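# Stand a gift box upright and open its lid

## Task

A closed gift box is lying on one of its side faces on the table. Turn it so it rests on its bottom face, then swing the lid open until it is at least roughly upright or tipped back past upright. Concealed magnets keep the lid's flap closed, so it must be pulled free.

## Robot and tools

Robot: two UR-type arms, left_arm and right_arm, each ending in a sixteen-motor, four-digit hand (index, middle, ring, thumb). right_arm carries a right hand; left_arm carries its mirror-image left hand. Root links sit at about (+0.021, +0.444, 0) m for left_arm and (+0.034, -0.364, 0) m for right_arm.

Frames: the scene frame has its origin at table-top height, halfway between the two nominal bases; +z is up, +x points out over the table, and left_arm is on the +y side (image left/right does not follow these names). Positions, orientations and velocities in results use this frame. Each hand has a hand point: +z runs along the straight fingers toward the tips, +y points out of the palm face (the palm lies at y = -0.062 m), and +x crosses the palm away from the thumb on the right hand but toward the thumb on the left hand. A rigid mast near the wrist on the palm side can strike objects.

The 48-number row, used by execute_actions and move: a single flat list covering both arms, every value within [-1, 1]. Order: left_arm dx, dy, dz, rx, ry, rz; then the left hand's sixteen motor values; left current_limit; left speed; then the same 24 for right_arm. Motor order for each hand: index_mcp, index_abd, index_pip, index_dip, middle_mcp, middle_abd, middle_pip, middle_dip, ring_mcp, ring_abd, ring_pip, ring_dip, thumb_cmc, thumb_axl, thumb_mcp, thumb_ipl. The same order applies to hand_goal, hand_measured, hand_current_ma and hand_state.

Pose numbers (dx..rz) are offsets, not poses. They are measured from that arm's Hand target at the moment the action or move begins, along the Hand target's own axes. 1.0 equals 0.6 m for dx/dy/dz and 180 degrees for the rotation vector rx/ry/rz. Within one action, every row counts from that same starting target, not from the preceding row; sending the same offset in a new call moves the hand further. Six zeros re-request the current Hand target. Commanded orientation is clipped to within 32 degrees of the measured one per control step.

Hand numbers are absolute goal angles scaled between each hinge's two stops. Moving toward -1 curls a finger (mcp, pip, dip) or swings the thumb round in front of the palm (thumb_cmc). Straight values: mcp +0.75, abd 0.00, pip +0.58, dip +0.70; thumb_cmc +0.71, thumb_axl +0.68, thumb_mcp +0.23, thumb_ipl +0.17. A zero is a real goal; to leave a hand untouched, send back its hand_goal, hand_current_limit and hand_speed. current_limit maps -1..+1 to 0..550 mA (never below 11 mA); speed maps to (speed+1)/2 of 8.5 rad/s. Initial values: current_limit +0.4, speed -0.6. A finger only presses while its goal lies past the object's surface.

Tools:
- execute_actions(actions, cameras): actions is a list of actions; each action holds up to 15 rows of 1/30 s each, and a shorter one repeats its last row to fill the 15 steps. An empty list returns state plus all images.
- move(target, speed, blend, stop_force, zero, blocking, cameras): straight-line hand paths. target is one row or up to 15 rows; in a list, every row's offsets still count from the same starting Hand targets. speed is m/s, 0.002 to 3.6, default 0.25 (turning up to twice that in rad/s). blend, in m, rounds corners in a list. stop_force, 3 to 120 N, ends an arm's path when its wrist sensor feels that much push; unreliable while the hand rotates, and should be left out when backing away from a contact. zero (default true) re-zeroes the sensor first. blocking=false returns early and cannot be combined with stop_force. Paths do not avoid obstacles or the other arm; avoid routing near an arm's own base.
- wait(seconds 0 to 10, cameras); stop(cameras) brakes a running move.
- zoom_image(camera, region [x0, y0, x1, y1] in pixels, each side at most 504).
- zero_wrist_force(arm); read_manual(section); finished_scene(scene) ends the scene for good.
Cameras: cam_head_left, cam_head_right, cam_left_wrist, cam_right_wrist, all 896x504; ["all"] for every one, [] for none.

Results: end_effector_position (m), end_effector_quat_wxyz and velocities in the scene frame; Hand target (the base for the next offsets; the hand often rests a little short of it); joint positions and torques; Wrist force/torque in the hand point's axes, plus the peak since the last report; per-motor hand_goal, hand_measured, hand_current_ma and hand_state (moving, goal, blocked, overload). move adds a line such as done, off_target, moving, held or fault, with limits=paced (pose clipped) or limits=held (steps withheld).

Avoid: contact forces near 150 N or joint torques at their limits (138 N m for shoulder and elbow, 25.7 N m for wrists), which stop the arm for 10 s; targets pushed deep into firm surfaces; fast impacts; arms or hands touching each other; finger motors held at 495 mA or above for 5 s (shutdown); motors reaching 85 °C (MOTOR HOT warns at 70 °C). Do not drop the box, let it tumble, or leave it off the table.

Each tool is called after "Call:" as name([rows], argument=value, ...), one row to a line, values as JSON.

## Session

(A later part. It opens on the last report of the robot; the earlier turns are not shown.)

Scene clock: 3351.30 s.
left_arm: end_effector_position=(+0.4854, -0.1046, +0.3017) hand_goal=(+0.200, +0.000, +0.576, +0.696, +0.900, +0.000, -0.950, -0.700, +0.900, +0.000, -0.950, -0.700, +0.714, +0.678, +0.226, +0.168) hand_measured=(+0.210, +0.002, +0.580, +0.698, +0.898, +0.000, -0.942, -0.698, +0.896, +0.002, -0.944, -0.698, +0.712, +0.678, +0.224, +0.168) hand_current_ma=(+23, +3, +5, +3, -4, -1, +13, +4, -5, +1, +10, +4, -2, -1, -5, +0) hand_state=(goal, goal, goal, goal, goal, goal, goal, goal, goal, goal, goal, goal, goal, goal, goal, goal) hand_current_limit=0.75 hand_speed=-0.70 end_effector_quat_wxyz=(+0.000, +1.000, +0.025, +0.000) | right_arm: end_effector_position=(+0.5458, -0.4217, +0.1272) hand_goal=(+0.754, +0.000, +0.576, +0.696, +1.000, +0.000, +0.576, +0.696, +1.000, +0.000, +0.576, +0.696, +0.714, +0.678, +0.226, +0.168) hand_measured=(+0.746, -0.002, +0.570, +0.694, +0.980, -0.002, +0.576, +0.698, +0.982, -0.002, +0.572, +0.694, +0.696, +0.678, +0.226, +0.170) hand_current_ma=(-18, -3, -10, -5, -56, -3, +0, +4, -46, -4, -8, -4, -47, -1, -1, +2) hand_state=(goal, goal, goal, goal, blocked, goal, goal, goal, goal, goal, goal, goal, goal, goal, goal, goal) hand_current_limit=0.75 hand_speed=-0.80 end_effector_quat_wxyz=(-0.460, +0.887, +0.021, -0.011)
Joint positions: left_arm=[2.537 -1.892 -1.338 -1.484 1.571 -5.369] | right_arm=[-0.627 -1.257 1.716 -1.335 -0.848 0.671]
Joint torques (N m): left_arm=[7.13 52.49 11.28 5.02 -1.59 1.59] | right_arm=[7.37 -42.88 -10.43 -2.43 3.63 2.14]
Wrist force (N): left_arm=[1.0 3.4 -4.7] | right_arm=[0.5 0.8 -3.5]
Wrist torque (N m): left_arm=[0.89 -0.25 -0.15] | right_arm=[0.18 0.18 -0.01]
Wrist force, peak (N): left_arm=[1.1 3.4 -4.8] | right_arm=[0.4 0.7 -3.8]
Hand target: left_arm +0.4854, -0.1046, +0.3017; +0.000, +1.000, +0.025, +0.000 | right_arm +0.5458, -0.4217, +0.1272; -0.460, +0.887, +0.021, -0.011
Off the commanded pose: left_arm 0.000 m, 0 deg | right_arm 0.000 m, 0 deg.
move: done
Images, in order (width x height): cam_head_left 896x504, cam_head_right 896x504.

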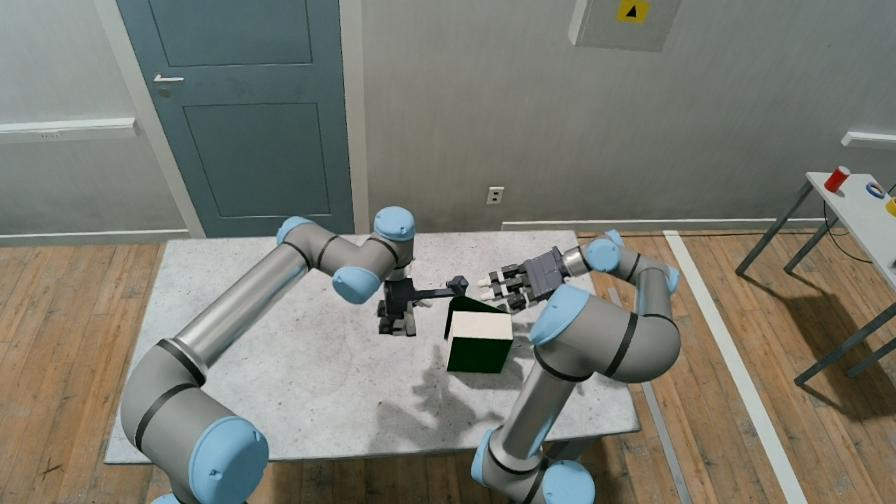

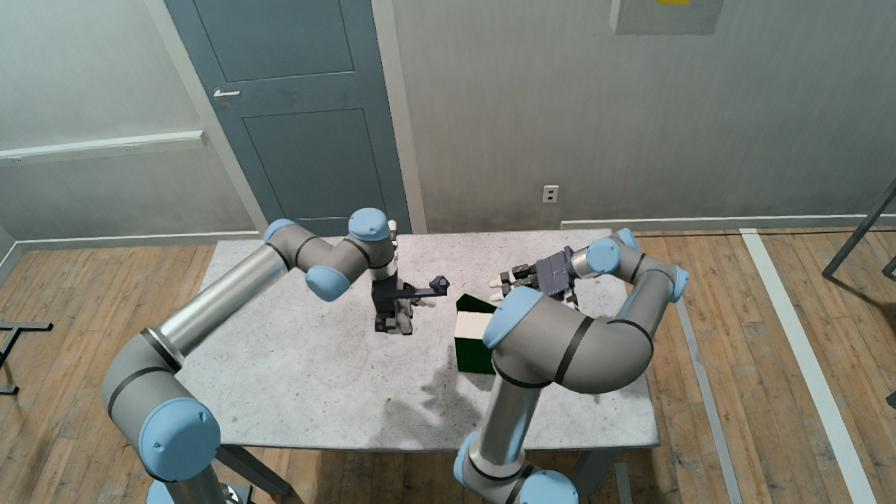

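Call:
move([
  [0,0,0,0,0,0,0.2,0,0.576,0.696,0.9,0,-0.95,-0.7,0.9,0,-0.95,-0.7,0.714,0.678,0.226,0.168,0.75,-0.7,0,-0.205,-0.1435,0,0,0,0.754,0,0.576,0.696,1,0,0.576,0.696,1,0,0.576,0.696,0.714,0.678,0.226,0.168,0.75,-0.8],
  [0,0,0,0,0,0,0.2,0,0.576,0.696,0.9,0,-0.95,-0.7,0.9,0,-0.95,-0.7,0.714,0.678,0.226,0.168,0.75,-0.7,-0.138,-0.243,-0.0885,0,0,0,0.754,0,0.576,0.696,0.754,0,0.576,0.696,1,0,0.576,0.696,0.714,0.678,0.226,0.168,0.75,-0.8],
], speed=0.1, cameras=["cam_head_left","cam_head_right"])

Call:
zoom_image(camera="cam_head_left", region=[400, 240, 560, 380])

Call:
zoom_image(camera="cam_head_right", region=[400, 240, 560, 380])

Scene clock: 3381.63 s.
left_arm: end_effector_position=(+0.4854, -0.1046, +0.3017) hand_goal=(+0.200, +0.000, +0.576, +0.696, +0.900, +0.000, -0.950, -0.700, +0.900, +0.000, -0.950, -0.700, +0.714, +0.678, +0.226, +0.168) hand_measured=(+0.210, +0.002, +0.580, +0.698, +0.898, +0.000, -0.942, -0.698, +0.896, +0.002, -0.944, -0.698, +0.712, +0.678, +0.224, +0.168) hand_current_ma=(+23, +3, +5, +3, -4, -1, +13, +4, -5, +1, +10, +4, -2, -1, -5, +0) hand_state=(goal, goal, goal, goal, goal, goal, goal, goal, goal, goal, goal, goal, goal, goal, goal, goal) hand_current_limit=0.75 hand_speed=-0.70 end_effector_quat_wxyz=(+0.000, +1.000, +0.025, +0.000) | right_arm: end_effector_position=(+0.4612, -0.3850, +0.2770) hand_goal=(+0.754, +0.000, +0.576, +0.696, +0.754, +0.000, +0.576, +0.696, +1.000, +0.000, +0.576, +0.696, +0.714, +0.678, +0.226, +0.168) hand_measured=(+0.744, -0.002, +0.570, +0.694, +0.748, -0.002, +0.576, +0.698, +0.982, -0.002, +0.572, +0.694, +0.696, +0.678, +0.226, +0.170) hand_current_ma=(-25, -3, -10, -5, -13, -3, +0, +4, -46, -4, -8, -4, -47, -1, -1, +2) hand_state=(goal, goal, goal, goal, goal, goal, goal, goal, goal, goal, goal, goal, goal, goal, goal, goal) hand_current_limit=0.75 hand_speed=-0.80 end_effector_quat_wxyz=(-0.460, +0.887, +0.021, -0.011)
Joint positions: left_arm=[2.537 -1.892 -1.338 -1.484 1.571 -5.369] | right_arm=[-0.661 -1.572 1.683 -0.964 -0.87 0.637]
Joint torques (N m): left_arm=[7.35 51.89 10.43 4.9 -1.51 1.48] | right_arm=[-6.39 -31.53 -12.89 1 -1.76 -1.6]
Wrist force (N): left_arm=[1.1 3.2 -4.7] | right_arm=[0.0 0.6 -2.5]
Wrist torque (N m): left_arm=[0.87 -0.26 -0.15] | right_arm=[0.04 0.15 0.15]
Wrist force, peak (N): left_arm=[1.3 3.2 -4.9] | right_arm=[0.6 0.8 -3.5]
Hand target: left_arm +0.4854, -0.1046, +0.3017; +0.000, +1.000, +0.025, +0.000 | right_arm +0.4612, -0.3850, +0.2770; -0.460, +0.887, +0.021, -0.011
Off the commanded pose: left_arm 0.000 m, 0 deg | right_arm 0.000 m, 0 deg.
move: done
Images, in order (width x height): cam_head_left 896x504, cam_head_right 896x504.

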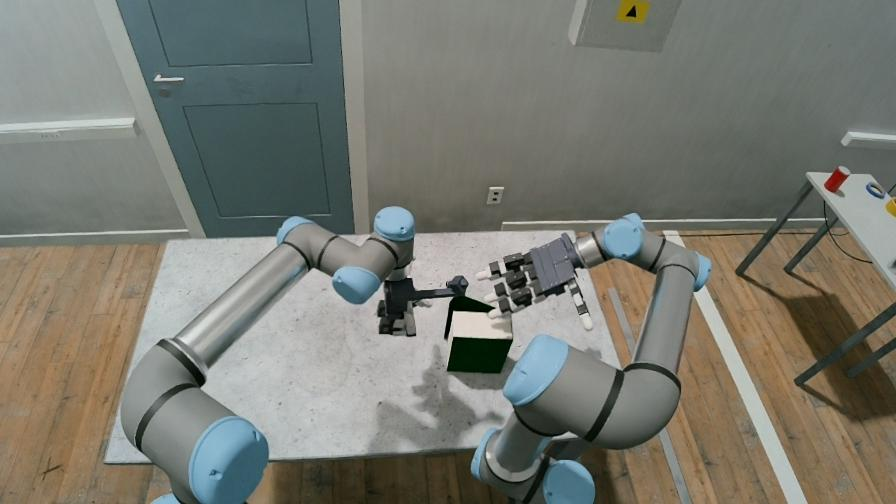

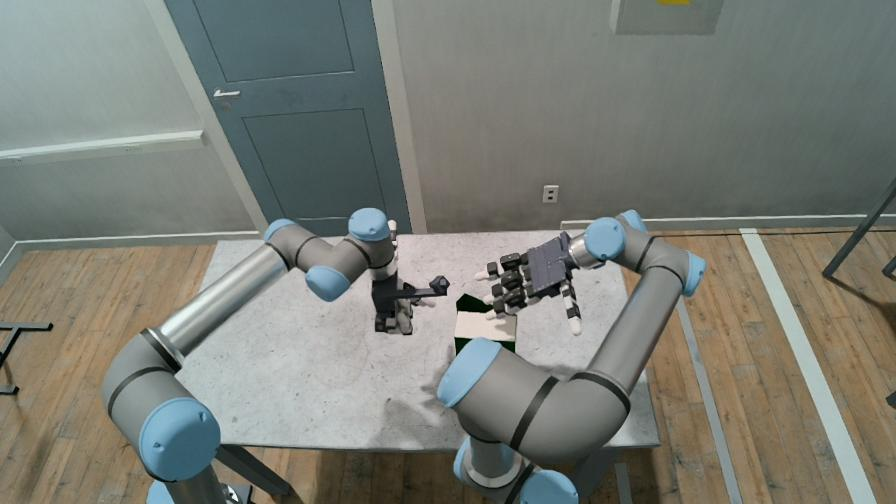

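Scaled by 3.150 from the camera's 896x504 image, which has a finer 1280x720 frame.

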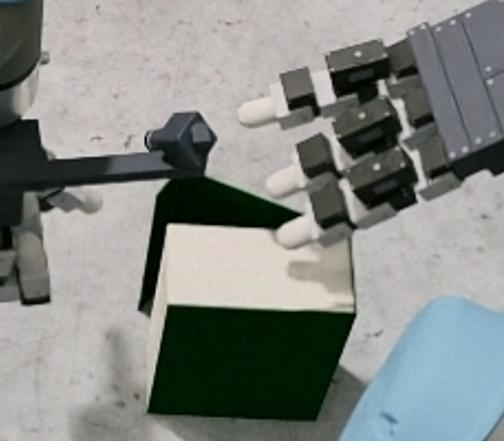

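Scaled by 3.150 from the camera's 896x504 image, which has a finer 1280x720 frame.

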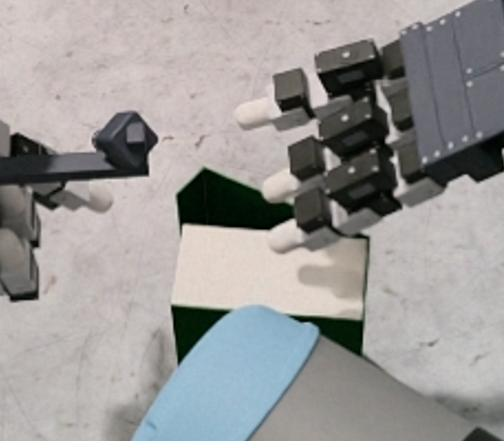

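Call:
move([
  [0,0,0,0,0,0,0.2,0,0.576,0.696,0.9,0,-0.95,-0.7,0.9,0,-0.95,-0.7,0.714,0.678,0.226,0.168,0.75,-0.7,0,0.115,0.08,0,0,0,0.754,0,0.576,0.696,0.754,0,0.576,0.696,1,0,0.576,0.696,0.714,0.678,0.226,0.168,0.75,-0.8],
], speed=0.03, stop_force=12)

Call:
move([
  [0.028,0.13,0,0,0,0,0.2,0,0.576,0.696,0.9,0,-0.95,-0.7,0.9,0,-0.95,-0.7,0.714,0.678,0.226,0.168,0.75,-0.7,0,0,0,0,0,0,0.754,0,0.576,0.696,0.754,0,0.576,0.696,1,0,0.576,0.696,0.714,0.678,0.226,0.168,0.75,-0.8],
], speed=0.08, cameras=["cam_head_left","cam_head_right"])

Call:
zoom_image(camera="cam_head_left", region=[400, 240, 560, 380])

Call:
zoom_image(camera="cam_head_right", region=[400, 240, 560, 380])

Scene clock: 3416.43 s.
left_arm: end_effector_position=(+0.4854, -0.1046, +0.3017) hand_goal=(+0.200, +0.000, +0.576, +0.696, +0.900, +0.000, -0.950, -0.700, +0.900, +0.000, -0.950, -0.700, +0.714, +0.678, +0.226, +0.168) hand_measured=(+0.210, +0.002, +0.580, +0.698, +0.898, +0.000, -0.942, -0.698, +0.896, +0.002, -0.944, -0.698, +0.712, +0.678, +0.224, +0.168) hand_current_ma=(+23, +3, +5, +3, -4, -1, +13, +4, -5, +1, +10, +4, -2, -1, -5, +0) hand_state=(goal, goal, goal, goal, goal, goal, goal, goal, goal, goal, goal, goal, goal, goal, goal, goal) hand_current_limit=0.75 hand_speed=-0.70 end_effector_quat_wxyz=(+0.000, +1.000, +0.025, +0.000) | right_arm: end_effector_position=(+0.4612, -0.3856, +0.1929) hand_goal=(+0.754, +0.000, +0.576, +0.696, +0.754, +0.000, +0.576, +0.696, +1.000, +0.000, +0.576, +0.696, +0.714, +0.678, +0.226, +0.168) hand_measured=(+0.796, +0.000, +0.600, +0.710, +0.794, -0.002, +0.602, +0.710, +0.982, -0.002, +0.572, +0.694, +0.696, +0.678, +0.226, +0.170) hand_current_ma=(+139, +0, +64, +31, +127, -1, +73, +32, -46, -4, -8, -4, -47, -1, -1, +2) hand_state=(blocked, goal, blocked, goal, blocked, goal, blocked, goal, goal, goal, goal, goal, goal, goal, goal, goal) hand_current_limit=0.75 hand_speed=-0.80 end_effector_quat_wxyz=(-0.460, +0.887, +0.021, -0.011)
Joint positions: left_arm=[2.537 -1.892 -1.338 -1.484 1.571 -5.369] | right_arm=[-0.662 -1.528 1.857 -1.182 -0.871 0.636]
Joint torques (N m): left_arm=[7.06 53.92 10.77 4.61 -1.56 1.46] | right_arm=[1.35 -8.08 -9.2 -2.88 -1.57 2.08]
Wrist force (N): left_arm=[1.1 3.2 -4.6] | right_arm=[0.3 -4.1 -9.2]
Wrist torque (N m): left_arm=[0.86 -0.25 -0.15] | right_arm=[1.09 0.07 0.18]
Wrist force, peak (N): left_arm=[1.1 3.3 -4.8] | right_arm=[-0.1 -4.4 -9.5]
Hand target: left_arm +0.4854, -0.1046, +0.3017; +0.000, +1.000, +0.025, +0.000 | right_arm +0.4612, -0.3856, +0.1929; -0.460, +0.887, +0.021, -0.011
Off the commanded pose: left_arm 0.000 m, 0 deg | right_arm 0.000 m, 0 deg.
move: done

Scene clock: 3418.07 s.
left_arm: end_effector_position=(+0.5061, -0.1816, +0.3016) hand_goal=(+0.200, +0.000, +0.576, +0.696, +0.900, +0.000, -0.950, -0.700, +0.900, +0.000, -0.950, -0.700, +0.714, +0.678, +0.226, +0.168) hand_measured=(+0.210, +0.002, +0.580, +0.698, +0.898, +0.000, -0.942, -0.698, +0.896, +0.002, -0.944, -0.698, +0.712, +0.678, +0.224, +0.168) hand_current_ma=(+23, +3, +5, +3, -4, -1, +13, +4, -5, +1, +10, +4, -2, -1, -5, +0) hand_state=(goal, goal, goal, goal, goal, goal, goal, goal, goal, goal, goal, goal, goal, goal, goal, goal) hand_current_limit=0.75 hand_speed=-0.70 end_effector_quat_wxyz=(+0.000, +1.000, +0.025, +0.000) | right_arm: end_effector_position=(+0.4612, -0.3856, +0.1929) hand_goal=(+0.754, +0.000, +0.576, +0.696, +0.754, +0.000, +0.576, +0.696, +1.000, +0.000, +0.576, +0.696, +0.714, +0.678, +0.226, +0.168) hand_measured=(+0.796, +0.000, +0.600, +0.710, +0.794, -0.002, +0.602, +0.710, +0.982, -0.002, +0.572, +0.694, +0.696, +0.678, +0.226, +0.170) hand_current_ma=(+139, +0, +64, +31, +127, -1, +73, +32, -46, -4, -8, -4, -47, -1, -1, +2) hand_state=(blocked, goal, blocked, goal, blocked, goal, blocked, goal, goal, goal, goal, goal, goal, goal, goal, goal) hand_current_limit=0.75 hand_speed=-0.80 end_effector_quat_wxyz=(-0.460, +0.887, +0.021, -0.011)
Joint positions: left_arm=[2.462 -2.075 -1.075 -1.563 1.57 -5.444] | right_arm=[-0.662 -1.528 1.857 -1.182 -0.871 0.636]
Joint torques (N m): left_arm=[-5.91 35.68 29.74 0.57 1.8 -1.27] | right_arm=[2.82 -7.73 -9.34 -2.94 -0.51 2.01]
Wrist force (N): left_arm=[1.4 3.4 -4.5] | right_arm=[0.1 -4.3 -9.2]
Wrist torque (N m): left_arm=[0.86 -0.26 0.03] | right_arm=[1.07 0.08 0.17]
Wrist force, peak (N): left_arm=[1.6 3.5 -4.6] | right_arm=[0.1 -4.3 -9.5]
Hand target: left_arm +0.5061, -0.1816, +0.3016; +0.000, +1.000, +0.025, +0.000 | right_arm +0.4612, -0.3856, +0.1929; -0.460, +0.887, +0.021, -0.011
Off the commanded pose: left_arm 0.000 m, 0 deg | right_arm 0.000 m, 0 deg.
move: done
Images, in order (width x height): cam_head_left 896x504, cam_head_right 896x504.

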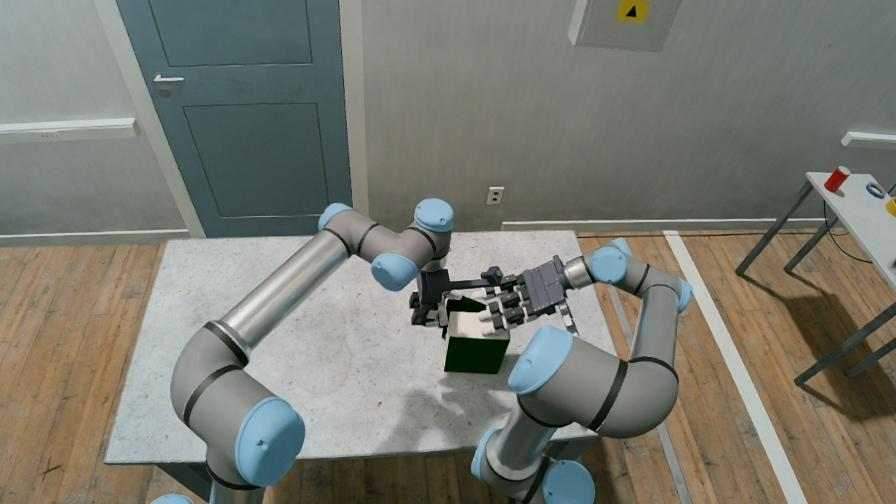

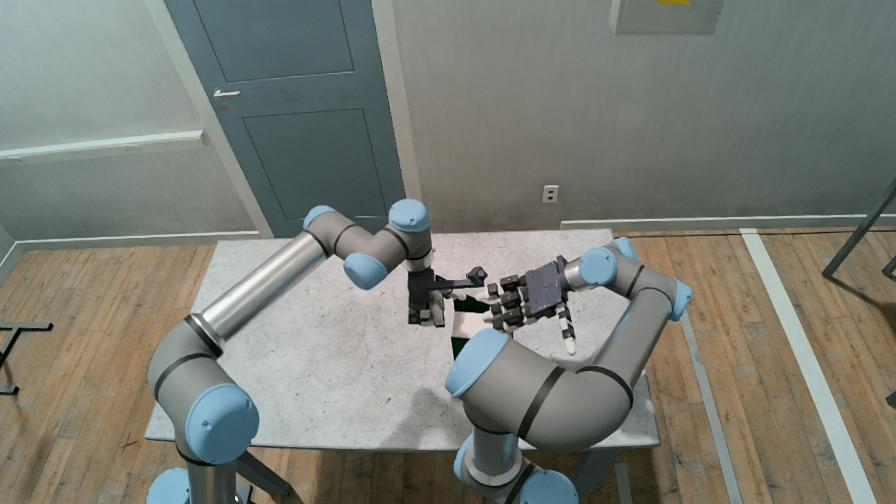

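Scaled by 3.150 from the camera's 896x504 image, which has a finer 1280x720 frame.

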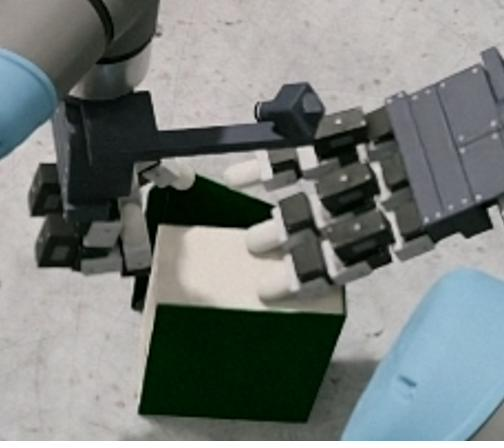

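Scaled by 3.150 from the camera's 896x504 image, which has a finer 1280x720 frame.

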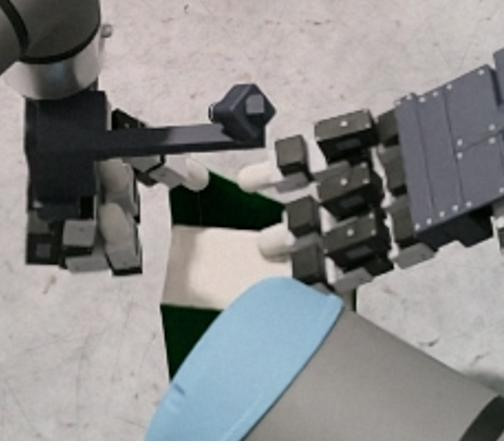

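Call:
move([
  [0,0.005,0.085,0,0,0,0.2,0,0.576,0.696,0.9,0,-0.95,-0.7,0.9,0,-0.95,-0.7,0.714,0.678,0.226,0.168,0.75,-0.7,0,0,0,0,0,0,0.754,0,0.576,0.696,0.754,0,0.576,0.696,1,0,0.576,0.696,0.714,0.678,0.226,0.168,0.75,-0.8],
], speed=0.04, stop_force=4, cameras=["cam_head_left","cam_head_right"])

Call:
zoom_image(camera="cam_head_left", region=[400, 240, 560, 380])

Call:
zoom_image(camera="cam_head_right", region=[400, 240, 560, 380])

Scene clock: 3430.67 s.
left_arm: end_effector_position=(+0.5062, -0.1837, +0.2665) hand_goal=(+0.200, +0.000, +0.576, +0.696, +0.900, +0.000, -0.950, -0.700, +0.900, +0.000, -0.950, -0.700, +0.714, +0.678, +0.226, +0.168) hand_measured=(+0.198, -0.004, +0.572, +0.698, +0.898, +0.000, -0.942, -0.698, +0.898, +0.002, -0.944, -0.698, +0.712, +0.678, +0.224, +0.168) hand_current_ma=(-1, -4, -6, +2, -4, -1, +13, +4, -5, +1, +10, +4, -2, -1, -5, +0) hand_state=(goal, goal, goal, goal, goal, goal, goal, goal, goal, goal, goal, goal, goal, goal, goal, goal) hand_current_limit=0.75 hand_speed=-0.70 end_effector_quat_wxyz=(+0.000, +1.000, +0.025, +0.000) | right_arm: end_effector_position=(+0.4612, -0.3856, +0.1929) hand_goal=(+0.754, +0.000, +0.576, +0.696, +0.754, +0.000, +0.576, +0.696, +1.000, +0.000, +0.576, +0.696, +0.714, +0.678, +0.226, +0.168) hand_measured=(+0.796, +0.000, +0.600, +0.710, +0.794, +0.000, +0.602, +0.710, +0.982, -0.002, +0.572, +0.694, +0.696, +0.678, +0.226, +0.170) hand_current_ma=(+140, +0, +64, +33, +128, -1, +74, +34, -46, -4, -8, -4, -47, -1, -1, +2) hand_state=(blocked, goal, blocked, goal, blocked, goal, blocked, goal, goal, goal, goal, goal, goal, goal, goal, goal) hand_current_limit=0.75 hand_speed=-0.80 end_effector_quat_wxyz=(-0.460, +0.887, +0.021, -0.011)
Joint positions: left_arm=[2.46 -2.084 -1.15 -1.479 1.571 -5.446] | right_arm=[-0.662 -1.528 1.857 -1.182 -0.871 0.636]
Joint torques (N m): left_arm=[6.95 60.51 31.14 0.5 1.5 1.78] | right_arm=[3.15 -10.37 -13.69 -2.45 1.97 1.97]
Wrist force (N): left_arm=[1.4 3.1 -5.1] | right_arm=[0.0 -4.1 -7.4]
Wrist torque (N m): left_arm=[0.85 -0.27 0.01] | right_arm=[0.94 0.08 0.17]
Wrist force, peak (N): left_arm=[0.0 1.3 -8.9] | right_arm=[0.1 -4.4 -9.7]
Hand target: left_arm +0.5062, -0.1837, +0.2665; +0.000, +1.000, +0.025, +0.000 (not the last commanded pose) | right_arm +0.4612, -0.3856, +0.1929; -0.460, +0.887, +0.021, -0.011
Off the commanded pose: left_arm 0.016 m, 0 deg | right_arm 0.000 m, 0 deg.
move: contact (left_arm)
Images, in order (width x height): cam_head_left 896x504, cam_head_right 896x504.

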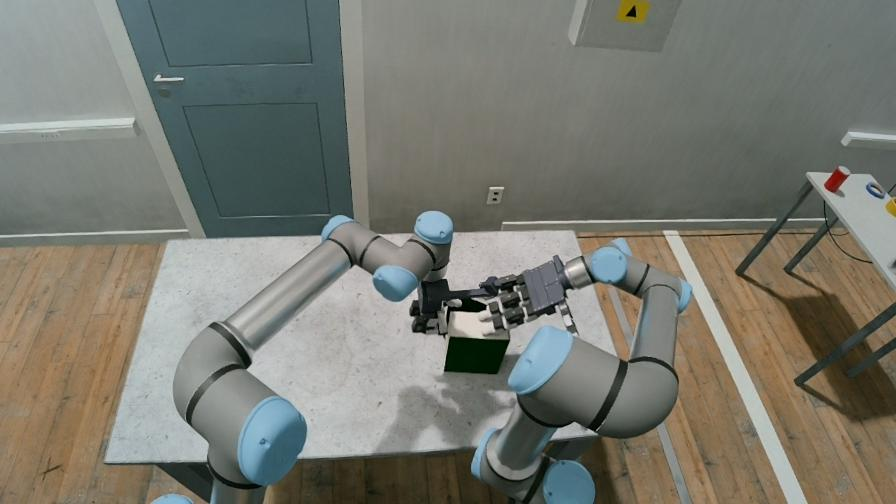

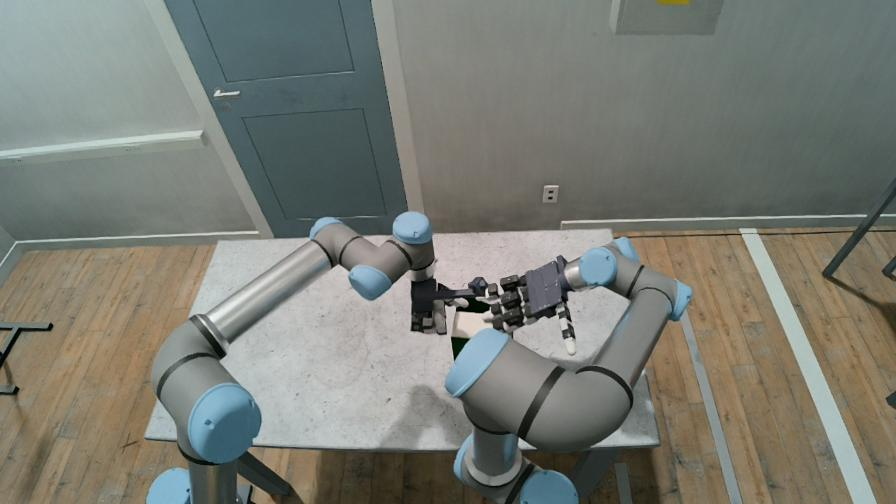

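Scaled by 3.150 from the camera's 896x504 image, which has a finer 1280x720 frame.

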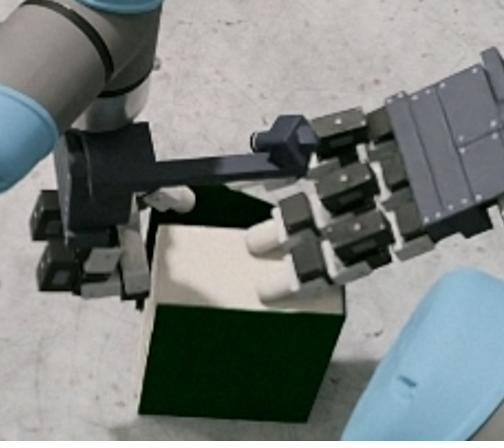

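Scaled by 3.150 from the camera's 896x504 image, which has a finer 1280x720 frame.

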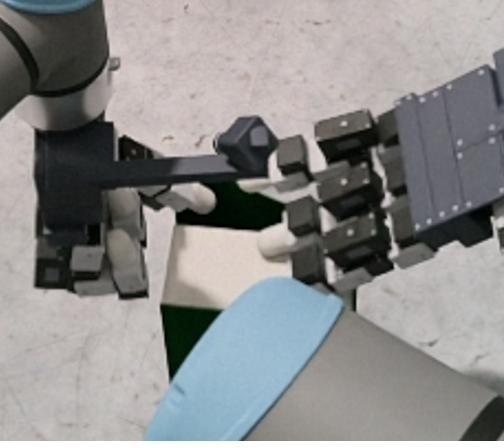

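Call:
move([
  [0,0,-0.025,0,0,0,0.2,0,0.576,0.696,0.9,0,-0.95,-0.7,0.9,0,-0.95,-0.7,0.714,0.678,0.226,0.168,0.75,-0.7,0,0,0,0,0,0,0.754,0,0.576,0.696,0.754,0,0.576,0.696,1,0,0.576,0.696,0.714,0.678,0.226,0.168,0.75,-0.8],
  [0.005,0.035,-0.025,0,0,0,0.2,0,0.576,0.696,0.9,0,-0.95,-0.7,0.9,0,-0.95,-0.7,0.714,0.678,0.226,0.168,0.75,-0.7,0,0,0,0,0,0,0.754,0,0.576,0.696,0.754,0,0.576,0.696,1,0,0.576,0.696,0.714,0.678,0.226,0.168,0.75,-0.8],
], speed=0.04)

Call:
move([
  [0,0,0.06,0,0,0,0.2,0,0.576,0.696,0.9,0,-0.95,-0.7,0.9,0,-0.95,-0.7,0.714,0.678,0.226,0.168,0.75,-0.7,0,0,0,0,0,0,0.754,0,0.576,0.696,0.754,0,0.576,0.696,1,0,0.576,0.696,0.714,0.678,0.226,0.168,0.75,-0.8],
], speed=0.03, stop_force=3, cameras=["cam_head_left","cam_head_right"])

Call:
zoom_image(camera="cam_head_left", region=[400, 260, 500, 350])

Call:
zoom_image(camera="cam_head_right", region=[420, 260, 520, 350])

Scene clock: 3450.63 s.
left_arm: end_effector_position=(+0.5102, -0.2044, +0.2815) hand_goal=(+0.200, +0.000, +0.576, +0.696, +0.900, +0.000, -0.950, -0.700, +0.900, +0.000, -0.950, -0.700, +0.714, +0.678, +0.226, +0.168) hand_measured=(+0.202, -0.004, +0.574, +0.698, +0.898, +0.000, -0.942, -0.698, +0.898, +0.002, -0.944, -0.698, +0.712, +0.678, +0.224, +0.168) hand_current_ma=(+5, -4, -1, +2, -4, -1, +13, +4, -5, +1, +10, +4, -2, -1, -5, +0) hand_state=(goal, goal, goal, goal, goal, goal, goal, goal, goal, goal, goal, goal, goal, goal, goal, goal) hand_current_limit=0.75 hand_speed=-0.70 end_effector_quat_wxyz=(+0.000, +1.000, +0.025, +0.000) | right_arm: end_effector_position=(+0.4612, -0.3856, +0.1929) hand_goal=(+0.754, +0.000, +0.576, +0.696, +0.754, +0.000, +0.576, +0.696, +1.000, +0.000, +0.576, +0.696, +0.714, +0.678, +0.226, +0.168) hand_measured=(+0.796, +0.000, +0.600, +0.710, +0.794, +0.000, +0.602, +0.710, +0.982, -0.002, +0.572, +0.694, +0.696, +0.678, +0.226, +0.170) hand_current_ma=(+140, +0, +64, +33, +128, -1, +74, +34, -46, -4, -8, -4, -47, -1, -1, +2) hand_state=(blocked, goal, blocked, goal, blocked, goal, blocked, goal, goal, goal, goal, goal, goal, goal, goal, goal) hand_current_limit=0.75 hand_speed=-0.80 end_effector_quat_wxyz=(-0.460, +0.887, +0.021, -0.011)
Joint positions: left_arm=[2.441 -2.132 -1.038 -1.543 1.57 -5.465] | right_arm=[-0.662 -1.528 1.857 -1.182 -0.871 0.636]
Joint torques (N m): left_arm=[-6.85 37.5 30.5 0.66 0.71 -1.31] | right_arm=[3.38 -18.87 -29.79 -0.91 1.99 1.89]
Wrist force (N): left_arm=[1.0 3.3 -4.6] | right_arm=[0.0 -4.0 -7.4]
Wrist torque (N m): left_arm=[0.89 -0.20 -0.02] | right_arm=[0.94 0.09 0.17]
Wrist force, peak (N): left_arm=[1.3 3.6 -5.1] | right_arm=[-0.1 -4.6 -7.8]
Hand target: left_arm +0.5102, -0.2045, +0.2814; +0.000, +1.000, +0.025, +0.000 | right_arm +0.4612, -0.3856, +0.1929; -0.460, +0.887, +0.021, -0.011
Off the commanded pose: left_arm 0.000 m, 0 deg | right_arm 0.000 m, 0 deg.
move: done

Scene clock: 3452.53 s.
left_arm: end_effector_position=(+0.5102, -0.2045, +0.2680) hand_goal=(+0.200, +0.000, +0.576, +0.696, +0.900, +0.000, -0.950, -0.700, +0.900, +0.000, -0.950, -0.700, +0.714, +0.678, +0.226, +0.168) hand_measured=(+0.192, -0.004, +0.576, +0.698, +0.898, +0.000, -0.942, -0.698, +0.898, +0.002, -0.944, -0.698, +0.712, +0.678, +0.224, +0.168) hand_current_ma=(-14, -5, +0, +2, -4, -1, +13, +4, -5, +1, +10, +4, -2, -1, -5, +0) hand_state=(goal, goal, goal, goal, goal, goal, goal, goal, goal, goal, goal, goal, goal, goal, goal, goal) hand_current_limit=0.75 hand_speed=-0.70 end_effector_quat_wxyz=(+0.000, +1.000, +0.025, +0.000) | right_arm: end_effector_position=(+0.4612, -0.3856, +0.1929) hand_goal=(+0.754, +0.000, +0.576, +0.696, +0.754, +0.000, +0.576, +0.696, +1.000, +0.000, +0.576, +0.696, +0.714, +0.678, +0.226, +0.168) hand_measured=(+0.796, +0.000, +0.600, +0.710, +0.794, +0.000, +0.602, +0.710, +0.982, -0.002, +0.572, +0.694, +0.696, +0.678, +0.226, +0.170) hand_current_ma=(+140, +0, +64, +33, +128, -1, +74, +34, -46, -4, -8, -4, -47, -1, -1, +2) hand_state=(blocked, goal, blocked, goal, blocked, goal, blocked, goal, goal, goal, goal, goal, goal, goal, goal, goal) hand_current_limit=0.75 hand_speed=-0.80 end_effector_quat_wxyz=(-0.460, +0.887, +0.021, -0.011)
Joint positions: left_arm=[2.441 -2.134 -1.07 -1.51 1.571 -5.465] | right_arm=[-0.662 -1.528 1.857 -1.182 -0.871 0.636]
Joint torques (N m): left_arm=[-1.95 63.96 30.79 0.44 1.4 -1.08] | right_arm=[2.83 -22.8 -30.2 -0.31 1.96 2.06]
Wrist force (N): left_arm=[1.0 3.4 -5.2] | right_arm=[-0.2 -4.4 -7.5]
Wrist torque (N m): left_arm=[0.85 -0.20 0.01] | right_arm=[0.91 0.11 0.15]
Wrist force, peak (N): left_arm=[-0.2 1.1 -11.1] | right_arm=[-0.2 -4.3 -7.7]
Hand target: left_arm +0.5102, -0.2045, +0.2680; +0.000, +1.000, +0.025, +0.000 (not the last commanded pose) | right_arm +0.4612, -0.3856, +0.1929; -0.460, +0.887, +0.021, -0.011
Off the commanded pose: left_arm 0.023 m, 0 deg | right_arm 0.000 m, 0 deg.
move: contact (left_arm)
Images, in order (width x height): cam_head_left 896x504, cam_head_right 896x504.

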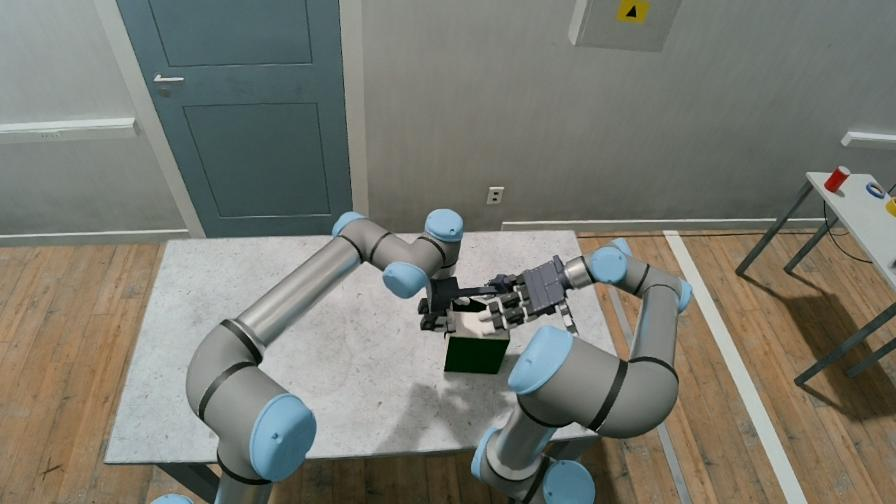

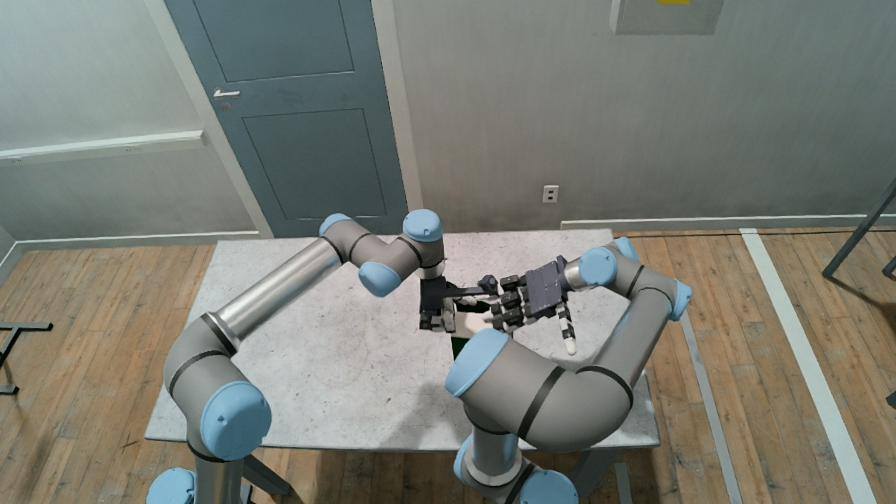

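Scaled by 5.040 from the camera's 896x504 image, which has a finer 1280x720 frame.

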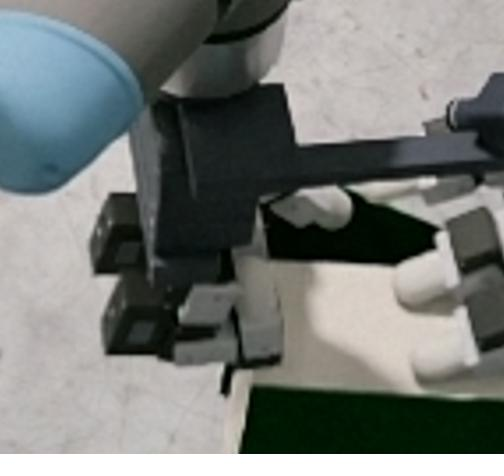

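Scaled by 5.040 from the camera's 896x504 image, which has a finer 1280x720 frame.

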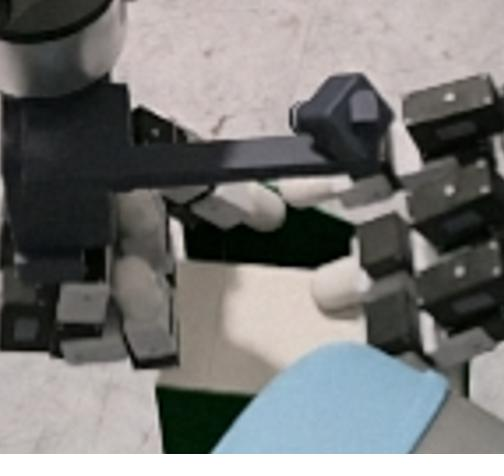

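Call:
move([
  [0,0,-0.12,0,0,0,0.2,0,0.576,0.696,0.9,0,-0.95,-0.7,0.9,0,-0.95,-0.7,0.714,0.678,0.226,0.168,0.75,-0.7,0,0,0,0,0,0,0.754,0,0.576,0.696,0.754,0,0.576,0.696,1,0,0.576,0.696,0.714,0.678,0.226,0.168,0.75,-0.8],
  [0,0,-0.12,0,0,0,0.2,0,0.576,0.696,1,0,0.576,0.696,1,0,0.576,0.696,0.714,0.678,0.226,0.168,0.75,-0.7,0,0,0,0,0,0,0.754,0,0.576,0.696,0.754,0,0.576,0.696,1,0,0.576,0.696,0.714,0.678,0.226,0.168,0.75,-0.8],
], speed=0.05)

Call:
move([
  [0,0,0.17,0,0,0,0.2,0,0.576,0.696,1,0,0.576,0.696,1,0,0.576,0.696,0.714,0.678,0.226,0.168,0.75,-0.7,0,0,0,0,0,0,0.754,0,0.576,0.696,0.754,0,0.576,0.696,1,0,0.576,0.696,0.714,0.678,0.226,0.168,0.75,-0.8],
], speed=0.04, stop_force=3, cameras=["cam_head_left","cam_head_right"])

Call:
zoom_image(camera="cam_head_left", region=[400, 260, 500, 350])

Call:
zoom_image(camera="cam_head_right", region=[420, 260, 520, 350])

Scene clock: 3471.33 s.
left_arm: end_effector_position=(+0.5103, -0.2045, +0.3400) hand_goal=(+0.200, +0.000, +0.576, +0.696, +1.000, +0.000, +0.576, +0.696, +1.000, +0.000, +0.576, +0.696, +0.714, +0.678, +0.226, +0.168) hand_measured=(+0.202, -0.004, +0.576, +0.698, +0.996, +0.000, +0.570, +0.692, +0.994, +0.002, +0.572, +0.692, +0.712, +0.678, +0.224, +0.168) hand_current_ma=(+4, -4, +0, +2, -8, -1, -9, -5, -10, +1, -7, -4, -2, -1, -5, +0) hand_state=(goal, goal, goal, goal, goal, goal, goal, goal, goal, goal, goal, goal, goal, goal, goal, goal) hand_current_limit=0.75 hand_speed=-0.70 end_effector_quat_wxyz=(+0.000, +1.000, +0.025, +0.000) | right_arm: end_effector_position=(+0.4612, -0.3856, +0.1929) hand_goal=(+0.754, +0.000, +0.576, +0.696, +0.754, +0.000, +0.576, +0.696, +1.000, +0.000, +0.576, +0.696, +0.714, +0.678, +0.226, +0.168) hand_measured=(+0.796, +0.000, +0.600, +0.710, +0.794, +0.000, +0.602, +0.710, +0.982, -0.002, +0.572, +0.694, +0.696, +0.678, +0.226, +0.170) hand_current_ma=(+140, +0, +64, +33, +128, -1, +74, +34, -46, -4, -8, -4, -47, -1, -1, +2) hand_state=(blocked, goal, blocked, goal, blocked, goal, blocked, goal, goal, goal, goal, goal, goal, goal, goal, goal) hand_current_limit=0.75 hand_speed=-0.80 end_effector_quat_wxyz=(-0.460, +0.887, +0.021, -0.011)
Joint positions: left_arm=[2.441 -2.14 -0.875 -1.698 1.571 -5.465] | right_arm=[-0.662 -1.528 1.857 -1.182 -0.871 0.636]
Joint torques (N m): left_arm=[-6.1 36.66 31.8 0.82 1.64 1.58] | right_arm=[2.7 -30.44 -29.6 -0.17 2.07 1.77]
Wrist force (N): left_arm=[1.2 3.0 -4.5] | right_arm=[0.1 -4.3 -7.3]
Wrist torque (N m): left_arm=[0.80 -0.24 0.01] | right_arm=[0.90 0.07 0.17]
Wrist force, peak (N): left_arm=[1.2 3.7 -5.5] | right_arm=[0.0 -4.4 -7.9]
Hand target: left_arm +0.5103, -0.2045, +0.3400; +0.000, +1.000, +0.025, +0.000 | right_arm +0.4612, -0.3856, +0.1929; -0.460, +0.887, +0.021, -0.011
Off the commanded pose: left_arm 0.000 m, 0 deg | right_arm 0.000 m, 0 deg.
move: done

Scene clock: 3474.50 s.
left_arm: end_effector_position=(+0.5102, -0.2044, +0.2680) hand_goal=(+0.200, +0.000, +0.576, +0.696, +1.000, +0.000, +0.576, +0.696, +1.000, +0.000, +0.576, +0.696, +0.714, +0.678, +0.226, +0.168) hand_measured=(+0.192, -0.004, +0.576, +0.698, +0.996, +0.000, +0.570, +0.692, +0.994, +0.002, +0.572, +0.692, +0.712, +0.678, +0.224, +0.168) hand_current_ma=(-15, -5, -1, +2, -8, -1, -9, -5, -10, +1, -7, -4, -2, -1, -6, +0) hand_state=(goal, goal, goal, goal, goal, goal, goal, goal, goal, goal, goal, goal, goal, goal, goal, goal) hand_current_limit=0.75 hand_speed=-0.70 end_effector_quat_wxyz=(+0.000, +1.000, +0.025, -0.001) | right_arm: end_effector_position=(+0.4612, -0.3856, +0.1929) hand_goal=(+0.754, +0.000, +0.576, +0.696, +0.754, +0.000, +0.576, +0.696, +1.000, +0.000, +0.576, +0.696, +0.714, +0.678, +0.226, +0.168) hand_measured=(+0.796, +0.000, +0.600, +0.710, +0.794, +0.000, +0.602, +0.710, +0.982, -0.002, +0.572, +0.694, +0.696, +0.678, +0.226, +0.170) hand_current_ma=(+140, +0, +64, +33, +128, -1, +74, +35, -46, -4, -8, -4, -47, -1, -1, +2) hand_state=(blocked, goal, blocked, goal, blocked, goal, blocked, goal, goal, goal, goal, goal, goal, goal, goal, goal) hand_current_limit=0.75 hand_speed=-0.80 end_effector_quat_wxyz=(-0.460, +0.887, +0.021, -0.011)
Joint positions: left_arm=[2.441 -2.134 -1.069 -1.511 1.571 -5.465] | right_arm=[-0.662 -1.528 1.857 -1.182 -0.871 0.636]
Joint torques (N m): left_arm=[-3.06 63.37 31.52 0.31 0.06 0.27] | right_arm=[2.07 -30.08 -29.43 -0.13 1.96 1.78]
Wrist force (N): left_arm=[1.1 3.6 -5.2] | right_arm=[-0.1 -3.9 -7.1]
Wrist torque (N m): left_arm=[0.84 -0.21 0.01] | right_arm=[0.92 0.11 0.15]
Wrist force, peak (N): left_arm=[-0.5 1.5 -11.5] | right_arm=[-0.1 -4.2 -7.8]
Hand target: left_arm +0.5102, -0.2044, +0.2680; +0.000, +1.000, +0.025, -0.001 (not the last commanded pose) | right_arm +0.4612, -0.3856, +0.1929; -0.460, +0.887, +0.021, -0.011
Off the commanded pose: left_arm 0.030 m, 0 deg | right_arm 0.000 m, 0 deg.
move: contact (left_arm)
Images, in order (width x height): cam_head_left 896x504, cam_head_right 896x504.

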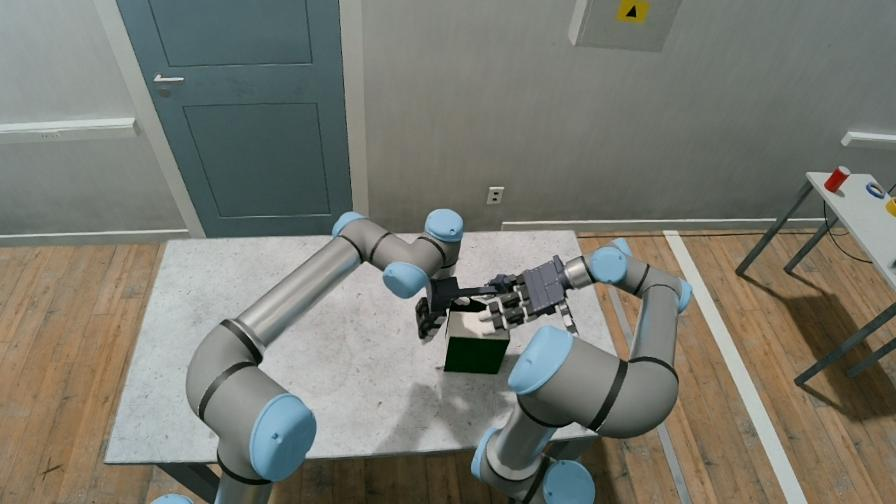

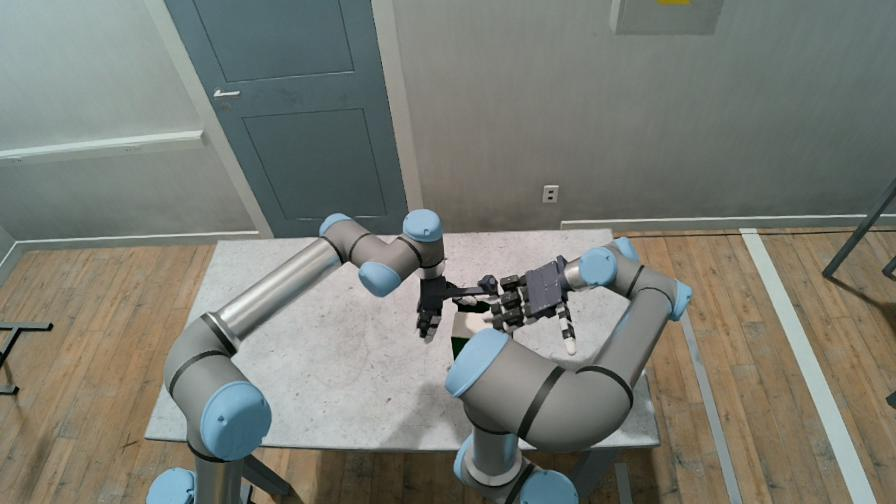

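Scaled by 5.040 from the camera's 896x504 image, which has a finer 1280x720 frame.

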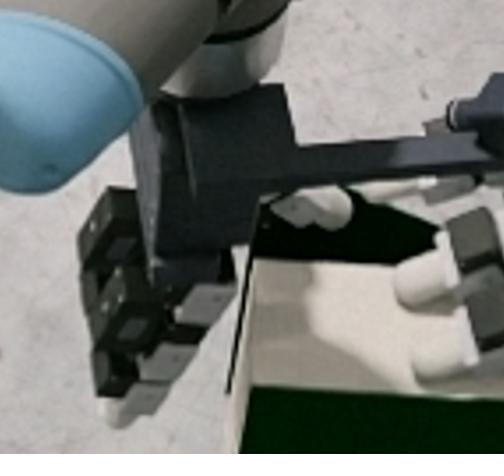

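Scaled by 5.040 from the camera's 896x504 image, which has a finer 1280x720 frame.

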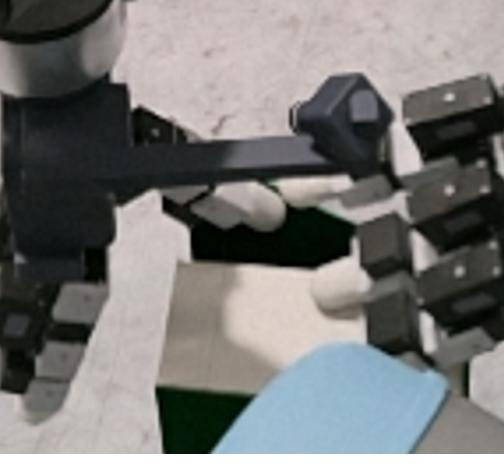

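Call:
move([
  [0,0,-0.025,0,0,0,0.2,0,0.576,0.696,1,0,0.576,0.696,1,0,0.576,0.696,0.714,0.678,0.226,0.168,0.75,-0.7,0,-0.034,-0.024,0,0,0,0.754,0,0.576,0.696,0.754,0,0.576,0.696,1,0,0.576,0.696,0.714,0.678,0.226,0.168,0.75,-0.8],
  [0,0,-0.025,0,0,0,0.2,0,0.576,0.696,1,0,0.576,0.696,1,0,0.576,0.696,0.714,0.678,0.226,0.168,0.75,-0.7,0,0.004,-0.079,0,0,0,0.754,0,0.576,0.696,0.754,0,0.576,0.696,1,0,0.576,0.696,0.714,0.678,0.226,0.168,0.75,-0.8],
  [-0.02,0.055,-0.025,0,0,0,0.2,0,0.576,0.696,1,0,0.576,0.696,1,0,0.576,0.696,0.714,0.678,0.226,0.168,0.75,-0.7,0,0.04,-0.054,0,0,0,0.754,0,0.576,0.696,0.754,0,0.576,0.696,1,0,0.576,0.696,0.714,0.678,0.226,0.168,0.75,-0.8],
], speed=0.04)

Call:
move([
  [0,0,0.09,0,0,0,0.2,0,0.576,0.696,1,0,0.576,0.696,1,0,0.576,0.696,0.714,0.678,0.226,0.168,0.75,-0.7,0,0,0,0,0,0,0.754,0,0.576,0.696,0.754,0,0.576,0.696,1,0,0.576,0.696,0.714,0.678,0.226,0.168,0.75,-0.8],
], speed=0.04, stop_force=3, cameras=["cam_head_left","cam_head_right"])

Call:
zoom_image(camera="cam_head_left", region=[400, 260, 500, 350])

Call:
zoom_image(camera="cam_head_right", region=[420, 260, 520, 350])

Scene clock: 3509.50 s.
left_arm: end_effector_position=(+0.4999, -0.2379, +0.2830) hand_goal=(+0.200, +0.000, +0.576, +0.696, +1.000, +0.000, +0.576, +0.696, +1.000, +0.000, +0.576, +0.696, +0.714, +0.678, +0.226, +0.168) hand_measured=(+0.216, +0.000, +0.584, +0.698, +0.996, +0.000, +0.570, +0.692, +0.994, +0.002, +0.572, +0.692, +0.712, +0.678, +0.224, +0.168) hand_current_ma=(+41, +0, +14, +4, -8, -1, -8, -5, -10, +1, -7, -4, -2, -1, -6, +0) hand_state=(goal, goal, goal, goal, goal, goal, goal, goal, goal, goal, goal, goal, goal, goal, goal, goal) hand_current_limit=0.75 hand_speed=-0.70 end_effector_quat_wxyz=(+0.000, +1.000, +0.025, -0.001) | right_arm: end_effector_position=(+0.4631, -0.4258, +0.1921) hand_goal=(+0.754, +0.000, +0.576, +0.696, +0.754, +0.000, +0.576, +0.696, +1.000, +0.000, +0.576, +0.696, +0.714, +0.678, +0.226, +0.168) hand_measured=(+0.800, +0.008, +0.602, +0.712, +0.798, +0.008, +0.604, +0.706, +0.982, -0.002, +0.572, +0.694, +0.696, +0.678, +0.226, +0.170) hand_current_ma=(+156, +15, +72, +39, +148, +13, +78, +23, -46, -4, -8, -4, -47, -1, -1, +2) hand_state=(blocked, goal, blocked, goal, blocked, goal, blocked, goal, goal, goal, goal, goal, goal, goal, goal, goal) hand_current_limit=0.75 hand_speed=-0.80 end_effector_quat_wxyz=(-0.460, +0.887, +0.021, -0.011)
Joint positions: left_arm=[2.397 -2.189 -0.942 -1.582 1.57 -5.509] | right_arm=[-0.728 -1.484 1.804 -1.134 -0.915 0.574]
Joint torques (N m): left_arm=[-7.55 36.06 30.89 1.12 0.2 -0.95] | right_arm=[-0.67 -8.93 -7.73 -2.75 -1.89 0.5]
Wrist force (N): left_arm=[0.8 -0.3 -7.5] | right_arm=[-0.6 -4.4 -13.0]
Wrist torque (N m): left_arm=[1.05 -0.14 -0.09] | right_arm=[1.41 0.08 0.15]
Wrist force, peak (N): left_arm=[0.9 0.0 -7.8] | right_arm=[-0.6 -4.6 -13.3]
Hand target: left_arm +0.4999, -0.2380, +0.2830; +0.000, +1.000, +0.025, -0.001 | right_arm +0.4631, -0.4258, +0.1920; -0.460, +0.887, +0.021, -0.011
Off the commanded pose: left_arm 0.000 m, 0 deg | right_arm 0.000 m, 0 deg.
move: done

Scene clock: 3510.63 s.
left_arm: end_effector_position=(+0.4999, -0.2380, +0.2824) hand_goal=(+0.200, +0.000, +0.576, +0.696, +1.000, +0.000, +0.576, +0.696, +1.000, +0.000, +0.576, +0.696, +0.714, +0.678, +0.226, +0.168) hand_measured=(+0.214, +0.004, +0.582, +0.698, +0.996, +0.000, +0.570, +0.692, +0.994, +0.002, +0.572, +0.692, +0.712, +0.678, +0.224, +0.168) hand_current_ma=(+33, +4, +10, +3, -8, -1, -8, -5, -10, +1, -7, -4, -2, -1, -6, +0) hand_state=(goal, goal, goal, goal, goal, goal, goal, goal, goal, goal, goal, goal, goal, goal, goal, goal) hand_current_limit=0.75 hand_speed=-0.70 end_effector_quat_wxyz=(+0.000, +1.000, +0.025, -0.001) | right_arm: end_effector_position=(+0.4631, -0.4258, +0.1920) hand_goal=(+0.754, +0.000, +0.576, +0.696, +0.754, +0.000, +0.576, +0.696, +1.000, +0.000, +0.576, +0.696, +0.714, +0.678, +0.226, +0.168) hand_measured=(+0.800, +0.008, +0.602, +0.712, +0.798, +0.008, +0.604, +0.708, +0.982, -0.002, +0.572, +0.694, +0.696, +0.678, +0.226, +0.170) hand_current_ma=(+158, +15, +73, +40, +149, +14, +79, +25, -46, -4, -8, -4, -47, -1, -1, +2) hand_state=(blocked, goal, blocked, goal, blocked, goal, blocked, goal, goal, goal, goal, goal, goal, goal, goal, goal) hand_current_limit=0.75 hand_speed=-0.80 end_effector_quat_wxyz=(-0.460, +0.887, +0.021, -0.011)
Joint positions: left_arm=[2.397 -2.189 -0.943 -1.581 1.57 -5.509] | right_arm=[-0.728 -1.484 1.805 -1.135 -0.915 0.574]
Joint torques (N m): left_arm=[-1.61 44.93 30.57 0.76 -2.06 1.89] | right_arm=[3.77 -9.23 -9.2 -2.8 -0.91 2.06]
Wrist force (N): left_arm=[0.9 1.0 -6.1] | right_arm=[-0.7 -4.4 -12.3]
Wrist torque (N m): left_arm=[0.95 -0.18 -0.06] | right_arm=[1.36 0.09 0.14]
Wrist force, peak (N): left_arm=[0.9 -2.9 -10.9] | right_arm=[-0.6 -4.7 -13.8]
Hand target: left_arm +0.4999, -0.2380, +0.2824; +0.000, +1.000, +0.025, -0.001 (not the last commanded pose) | right_arm +0.4631, -0.4258, +0.1920; -0.460, +0.887, +0.021, -0.011
Off the commanded pose: left_arm 0.053 m, 0 deg | right_arm 0.000 m, 0 deg.
move: contact (left_arm)
Images, in order (width x height): cam_head_left 896x504, cam_head_right 896x504.

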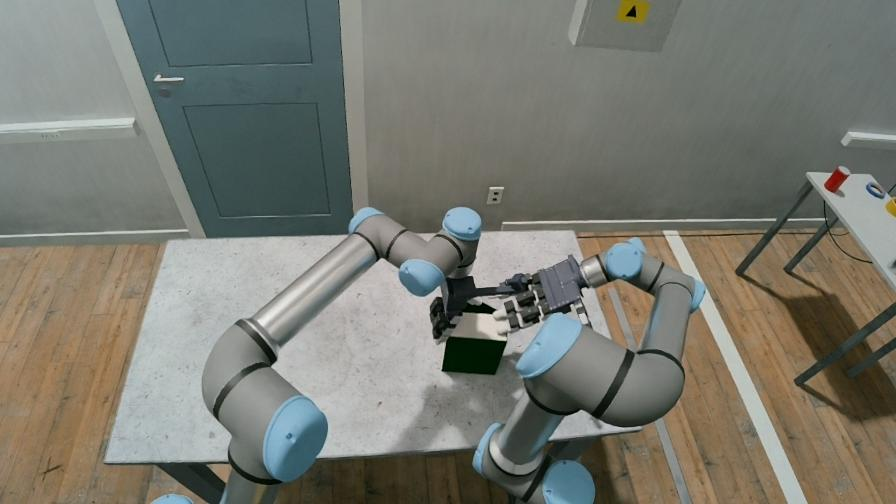

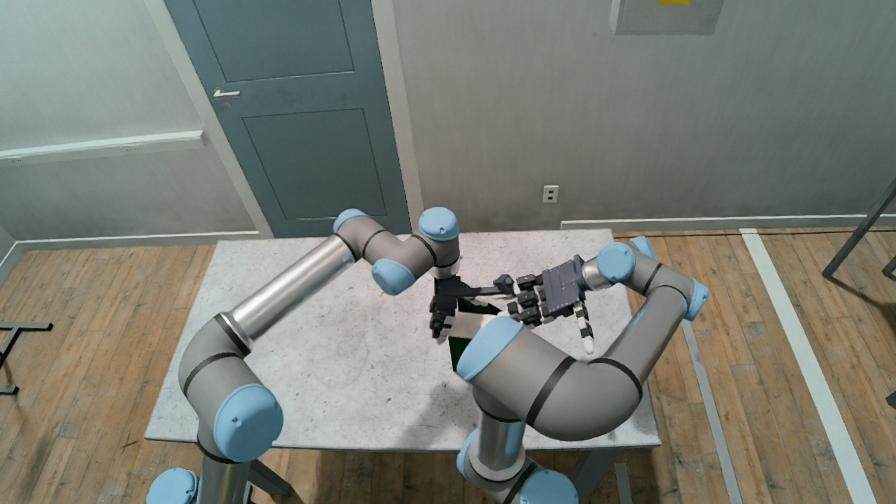

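Scaled by 5.040 from the camera's 896x504 image, which has a finer 1280x720 frame.

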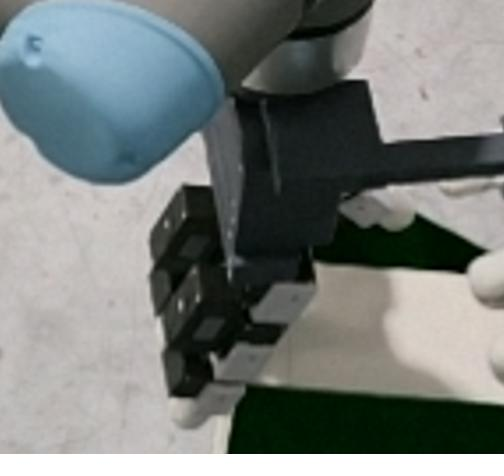

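Scaled by 5.040 from the camera's 896x504 image, which has a finer 1280x720 frame.

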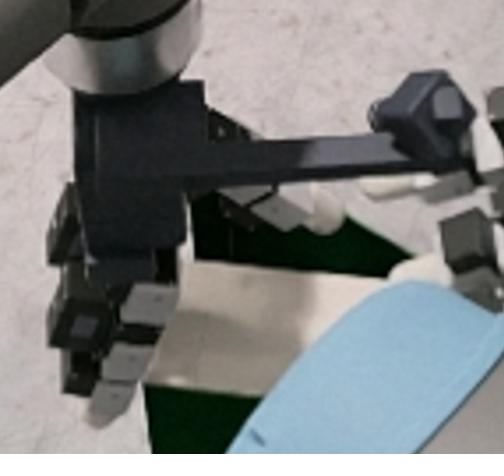

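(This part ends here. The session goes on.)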